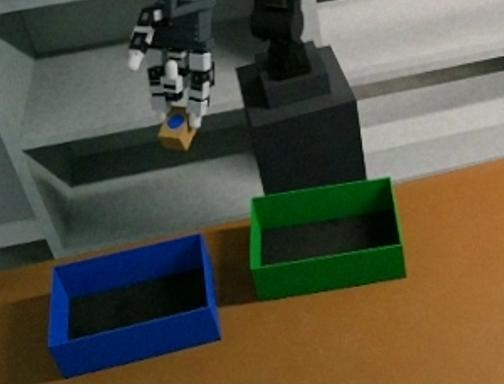

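Request:
{"method": "move", "body": {
  "arm4": {"target": [1.232, 0.740, 0.920, 0.1473, 0.5908, 0.7699, 0.1920], "speed": 0.12},
  "arm3": {"target": [1.195, -1.816, 1.06, 0.1982, 0.7949, 0.5566, 0.1388], "speed": 0.25},
  "cameras": ["cam_room_a1", "cam_room_a2"]
}}

Request:
{"method": "zoom_image", "body": {
  "camera": "cam_room_a2",
  "region": [320, 300, 440, 420]
}}

Request:
{"method": "zoom_image", "body": {
  "camera": "cam_room_a1",
  "region": [100, 280, 260, 440]
}}

Scene clock: 608.50 s.
Joint torques (N m): arm1=[1.49 -2.61 15.42 1.73 -0.14 0.11] | arm2=[-0.79 -2.78 13.41 1.14 -0.01 -0.06] | arm3=[-1.67 -21.6 11.99 2.37 -0.43 -0.08] | arm4=[0.97 -14.62 7.09 1.76 0.26 0.16]
Heat: arm1: hottest joint3_rad 51 °C; arm2: hottest joint3_rad 44 °C; arm3: hottest joint3_rad 46 °C; arm4: hottest joint3_rad 44 °C.
move: arm3 off_target; arm4 done
Joint velocities: within noise
arm1, arm2: as last shown
arm3.joint_positions: joint1_rad=+0.878 joint2_rad=+1.719 joint3_rad=+1.213 joint4_rad=-0.662 joint5_rad=-0.103 joint6_rad=-0.221 hand_index_mcp=+0.761 hand_index_abd=-0.147 hand_index_pip=+0.577 hand_index_dip=+0.696 hand_middle_mcp=+1.000 hand_middle_abd=+0.000 hand_middle_pip=-0.844 hand_middle_dip=-0.697 hand_ring_mcp=+0.763 hand_ring_abd=+0.141 hand_ring_pip=+0.577 hand_ring_dip=+0.696 hand_thumb_cmc=-0.568 hand_thumb_axl=+0.679 hand_thumb_mcp=-0.403 hand_thumb_ipl=+0.168 hand_current_limit=+0.400 hand_speed=-0.600
arm3.joint_status: not commanded
arm3.hand_state: goal,blocked,goal,goal,goal,goal,goal,goal,goal,blocked,goal,goal,goal,goal,goal,goal
arm3.index_mcp_current_ma: 11
arm3.index_abd_current_ma: 385
arm3.index_pip_current_ma: 1
arm3.index_dip_current_ma: 0
arm3.middle_mcp_current_ma: 0
arm3.middle_abd_current_ma: 0
arm3.middle_pip_current_ma: 8
arm3.middle_dip_current_ma: 3
arm3.ring_mcp_current_ma: 14
arm3.ring_abd_current_ma: -385
arm3.ring_pip_current_ma: 1
arm3.ring_dip_current_ma: 0
arm3.thumb_cmc_current_ma: 2
arm3.thumb_axl_current_ma: 1
arm3.thumb_mcp_current_ma: -4
arm3.thumb_ipl_current_ma: 0
arm3.hand_goal_index_mcp: 0.754
arm3.hand_goal_index_abd: -0.400
arm3.hand_goal_index_pip: 0.576
arm3.hand_goal_index_dip: 0.696
arm3.hand_goal_middle_mcp: 1.000
arm3.hand_goal_middle_abd: 0.000
arm3.hand_goal_middle_pip: -0.850
arm3.hand_goal_middle_dip: -0.700
arm3.hand_goal_ring_mcp: 0.754
arm3.hand_goal_ring_abd: 0.400
arm3.hand_goal_ring_pip: 0.576
arm3.hand_goal_ring_dip: 0.696
arm3.hand_goal_thumb_cmc: -0.570
arm3.hand_goal_thumb_axl: 0.678
arm3.hand_goal_thumb_mcp: -0.400
arm3.hand_goal_thumb_ipl: 0.168
arm3.hand: x=+1.1776 y=-1.7975 z=+1.0271 quat_wxyz=(+0.164, +0.802, +0.560, +0.126) (m; scene frame)
arm3.hand_target: x=+1.1929 y=-1.8146 z=+1.0606 quat_wxyz=(+0.198, +0.795, +0.557, +0.138) (m; scene frame)
arm3.hand_status: off_target (0.042 m and 4.3 deg from the pose sent, 0.264 m and 10.6 deg at the start)
arm4.joint_positions: joint1_rad=-1.134 joint2_rad=+1.874 joint3_rad=+0.968 joint4_rad=-0.213 joint5_rad=+0.123 joint6_rad=+0.203 hand_index_mcp=+0.764 hand_index_abd=-0.045 hand_index_pip=+0.579 hand_index_dip=+0.696 hand_middle_mcp=+1.000 hand_middle_abd=+0.000 hand_middle_pip=-0.844 hand_middle_dip=-0.698 hand_ring_mcp=+0.759 hand_ring_abd=+0.039 hand_ring_pip=+0.576 hand_ring_dip=+0.696 hand_thumb_cmc=-0.568 hand_thumb_axl=+0.679 hand_thumb_mcp=-0.402 hand_thumb_ipl=+0.168 hand_current_limit=+0.400 hand_speed=-0.600
arm4.joint_status: not commanded
arm4.hand_state: goal,blocked,goal,goal,goal,goal,goal,goal,goal,blocked,goal,goal,goal,goal,goal,goal
arm4.index_mcp_current_ma: 51
arm4.index_abd_current_ma: 385
arm4.index_pip_current_ma: 16
arm4.index_dip_current_ma: 0
arm4.middle_mcp_current_ma: -1
arm4.middle_abd_current_ma: 1
arm4.middle_pip_current_ma: 31
arm4.middle_dip_current_ma: 11
arm4.ring_mcp_current_ma: 26
arm4.ring_abd_current_ma: -385
arm4.ring_pip_current_ma: 1
arm4.ring_dip_current_ma: 0
arm4.thumb_cmc_current_ma: 11
arm4.thumb_axl_current_ma: 5
arm4.thumb_mcp_current_ma: -14
arm4.thumb_ipl_current_ma: -2
arm4.hand_goal_index_mcp: 0.754
arm4.hand_goal_index_abd: -0.350
arm4.hand_goal_index_pip: 0.576
arm4.hand_goal_index_dip: 0.696
arm4.hand_goal_middle_mcp: 1.000
arm4.hand_goal_middle_abd: 0.000
arm4.hand_goal_middle_pip: -0.850
arm4.hand_goal_middle_dip: -0.700
arm4.hand_goal_ring_mcp: 0.754
arm4.hand_goal_ring_abd: 0.350
arm4.hand_goal_ring_pip: 0.576
arm4.hand_goal_ring_dip: 0.696
arm4.hand_goal_thumb_cmc: -0.570
arm4.hand_goal_thumb_axl: 0.678
arm4.hand_goal_thumb_mcp: -0.400
arm4.hand_goal_thumb_ipl: 0.168
arm4.hand: x=+1.2314 y=+0.7302 z=+0.9170 quat_wxyz=(+0.144, +0.593, +0.771, +0.183) (m; scene frame)
arm4.hand_target: x=+1.2319 y=+0.7400 z=+0.9202 quat_wxyz=(+0.147, +0.591, +0.770, +0.192) (m; scene frame)
arm4.hand_status: done (0.010 m and 1.1 deg from the pose sent, 0.136 m and 2.4 deg at the start)
pictures: cam_room_a1, cam_room_a2

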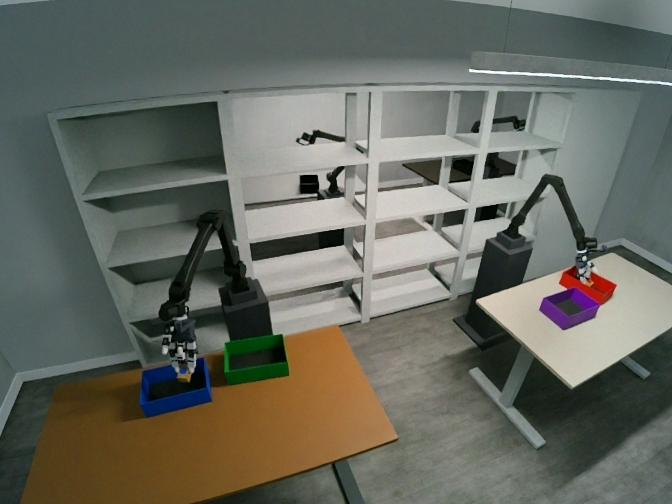

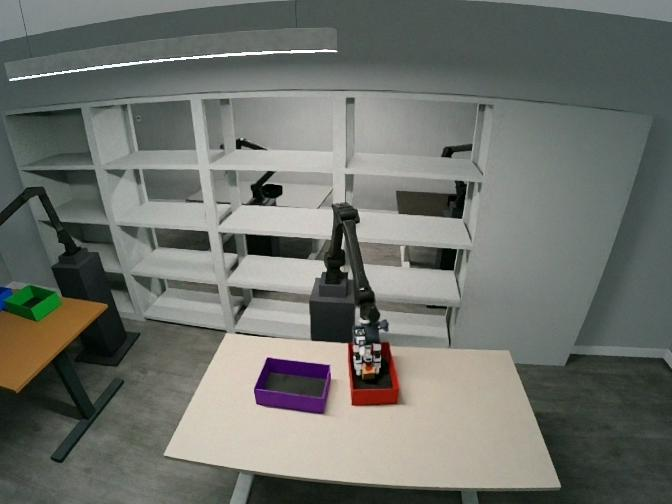

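Scaled by 4.200 from the camera's 672x504 image, which has a finer 960x720 frame.

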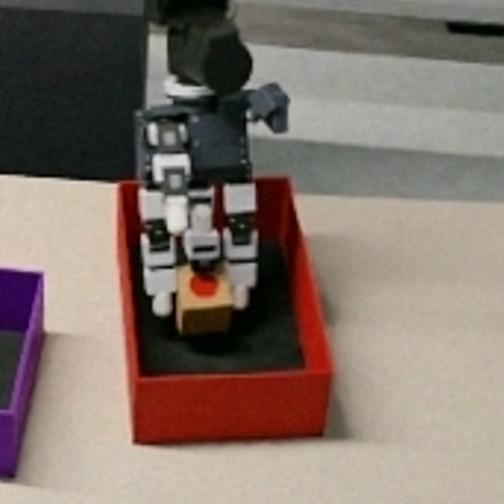

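Scaled by 3.150 from the camera's 672x504 image, which has a finer 960x720 frame.

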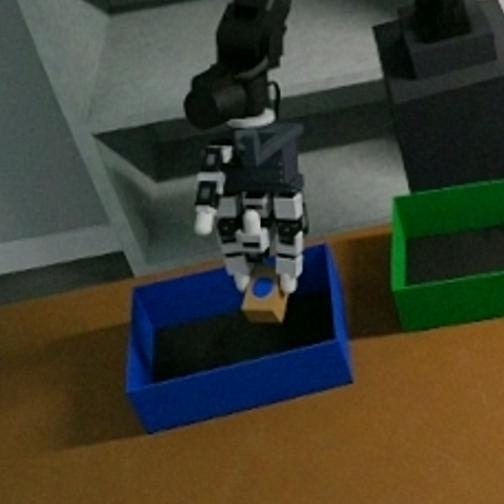

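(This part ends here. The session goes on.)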